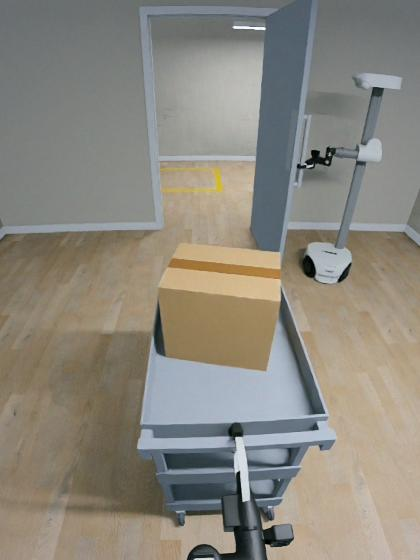

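Call:
move:
  blocking: false
  r2: {"base":{"translate_m":0.2},"pace":"slow"}
  cameras: []

Call:
wait:
  seconds: 8
  cameras: ["r2_head_camera"]

Scene clock: 1169.83 s.
move: r2 moving
r1: as last shown
r1.lidar_m: 0.45 0.36 1.46 1.56 2.75 1.57 1.29 1.32 1.04 0.85 0.85 0.55
r1.motor_effort: lift_m=+23(23) arm_m=-3(4) wheel_0=+13(14) wheel_1=+0(1) wheel_2=+11(11)
r1.servo_current: wrist_yaw_rad=104(111) wrist_pitch_rad=39(52) wrist_roll_rad=65(65) gripper_m=72(78)
r1.contact_limits: translate_m 0.7
r1.wrist_depth_mm: - - - 177 213 184 167 / - - - 233 214 182 169 / - - - 236 216 187 170 / - - - 236 216 187 171 / - 1537 1537 183 219 187 171 / - - 181 174 209 193 172 / - 145 180 170 179 186 172
r2.base_odometry: x=-1.248 y=-0.429 heading=-2.881
r2.turned_by_wheels: +0.000
r2.turned_by_imu: +0.001
r2.base_tilt: forward=-0.7 right=+0.1
r2.lidar_m: 0.37 0.41 2.38 2.29 2.41 2.75 2.64 2.79 2.53 2.45 2.57 0.42
r2.base_status: translate_m moving
r2.joint_positions: lift_m=+0.677 arm_m=+0.000 wrist_yaw_rad=-0.003 wrist_pitch_rad=+0.002 wrist_roll_rad=+1.571 gripper_m=-0.029
r2.joint_status: not commanded
r2.measured_speeds: translate_m=+0.049 strafe_m=+0.000 rotate_rad=+0.002 lift_m=+0.000 arm_m=+0.000 wrist_yaw_rad=+0.000 wrist_pitch_rad=+0.000 wrist_roll_rad=+0.000
r2.motor_effort: lift_m=+17(17) arm_m=+5(6) wheel_0=+8(10) wheel_1=+7(8) wheel_2=-11(14)
r2.servo_current: wrist_yaw_rad=52(59) wrist_pitch_rad=33(46) wrist_roll_rad=39(52) gripper_m=98(98)
r2.hand_pose: x=+0.4589 y=-0.0883 z=+0.8547 quat_wxyz=(+0.707, +0.707, +0.000, -0.002) (m; r2's base frame)
r2.wrist_depth_mm: - - - 168 227 1708 1205 / - - - 227 228 1618 - / - - 433 169 229 778 - / - 449 442 170 229 820 - / - - 459 170 229 820 - / - - 186 170 179 - - / - - 492 - 231 - -
pictures: none
No camera images: "cameras" was empty.

Scene clock: 1172.60 s.
earlier move: r2 done
r1.base_odometry: x=-2.953 y=-1.430 heading=+0.792
r1.turned_by_wheels: +0.000
r1.turned_by_imu: +0.000
r1.base_tilt: forward=-1.6 right=+1.2
r1.lidar_m: 0.43 0.37 1.37 1.63 2.76 1.58 1.32 1.32 1.00 0.83 0.80 0.57
r1.base_status: not commanded
r1.joint_positions: lift_m=+0.800 arm_m=+0.000 wrist_yaw_rad=+0.987 wrist_pitch_rad=+0.002 wrist_roll_rad=+0.000 gripper_m=-0.019
r1.joint_status: not commanded
r1.measured_speeds: all 0
r1.motor_effort: lift_m=+23(23) arm_m=-4(4) wheel_0=+14(15) wheel_1=+0(1) wheel_2=+11(11)
r1.servo_current: wrist_yaw_rad=104(117) wrist_pitch_rad=39(52) wrist_roll_rad=59(65) gripper_m=72(78)
r1.contact_limits: translate_m 0.7
r1.hand_pose: x=+0.4028 y=+0.1924 z=+0.9772 quat_wxyz=(+0.881, -0.001, +0.001, +0.474) (m; r1's base frame)
r1.wrist_depth_mm: - - - 177 213 185 168 / - - - 234 213 182 169 / - - - 236 215 186 170 / - - 1464 236 216 187 171 / - 1863 1397 183 218 189 171 / - - 179 173 209 193 172 / - 153 180 170 179 186 172
r2.base_odometry: x=-1.429 y=-0.477 heading=-2.880
r2.turned_by_wheels: +0.000
r2.turned_by_imu: +0.001
r2.base_tilt: forward=-0.7 right=+0.1
r2.lidar_m: 0.35 0.41 2.37 2.30 2.37 2.92 2.82 2.95 2.54 2.46 2.56 0.44
r2.base_status: done
r2.joint_positions: lift_m=+0.677 arm_m=+0.000 wrist_yaw_rad=+0.001 wrist_pitch_rad=+0.002 wrist_roll_rad=+1.571 gripper_m=-0.029
r2.joint_status: not commanded
r2.measured_speeds: all 0
r2.motor_effort: lift_m=+17(17) arm_m=+6(6) wheel_0=+8(13) wheel_1=+7(8) wheel_2=-5(14)
r2.servo_current: wrist_yaw_rad=46(59) wrist_pitch_rad=39(46) wrist_roll_rad=46(59) gripper_m=91(98)
r2.hand_pose: x=+0.4593 y=-0.0871 z=+0.8547 quat_wxyz=(+0.707, +0.707, +0.001, +0.000) (m; r2's base frame)
r2.wrist_depth_mm: - - - 182 244 1708 1182 / - - - 181 241 1618 521 / - - - 179 238 798 - / - 445 442 177 236 842 - / - 455 452 174 231 820 - / - - 186 171 179 820 - / - - 469 - 226 - -
wait: 2.77 of 8 s (r2 has come to rest)
pictures: r2_head_camera
Images, in order (width x height): r2_head_camera 420x560.

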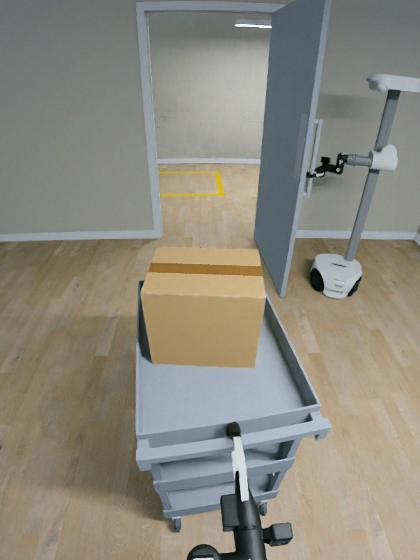

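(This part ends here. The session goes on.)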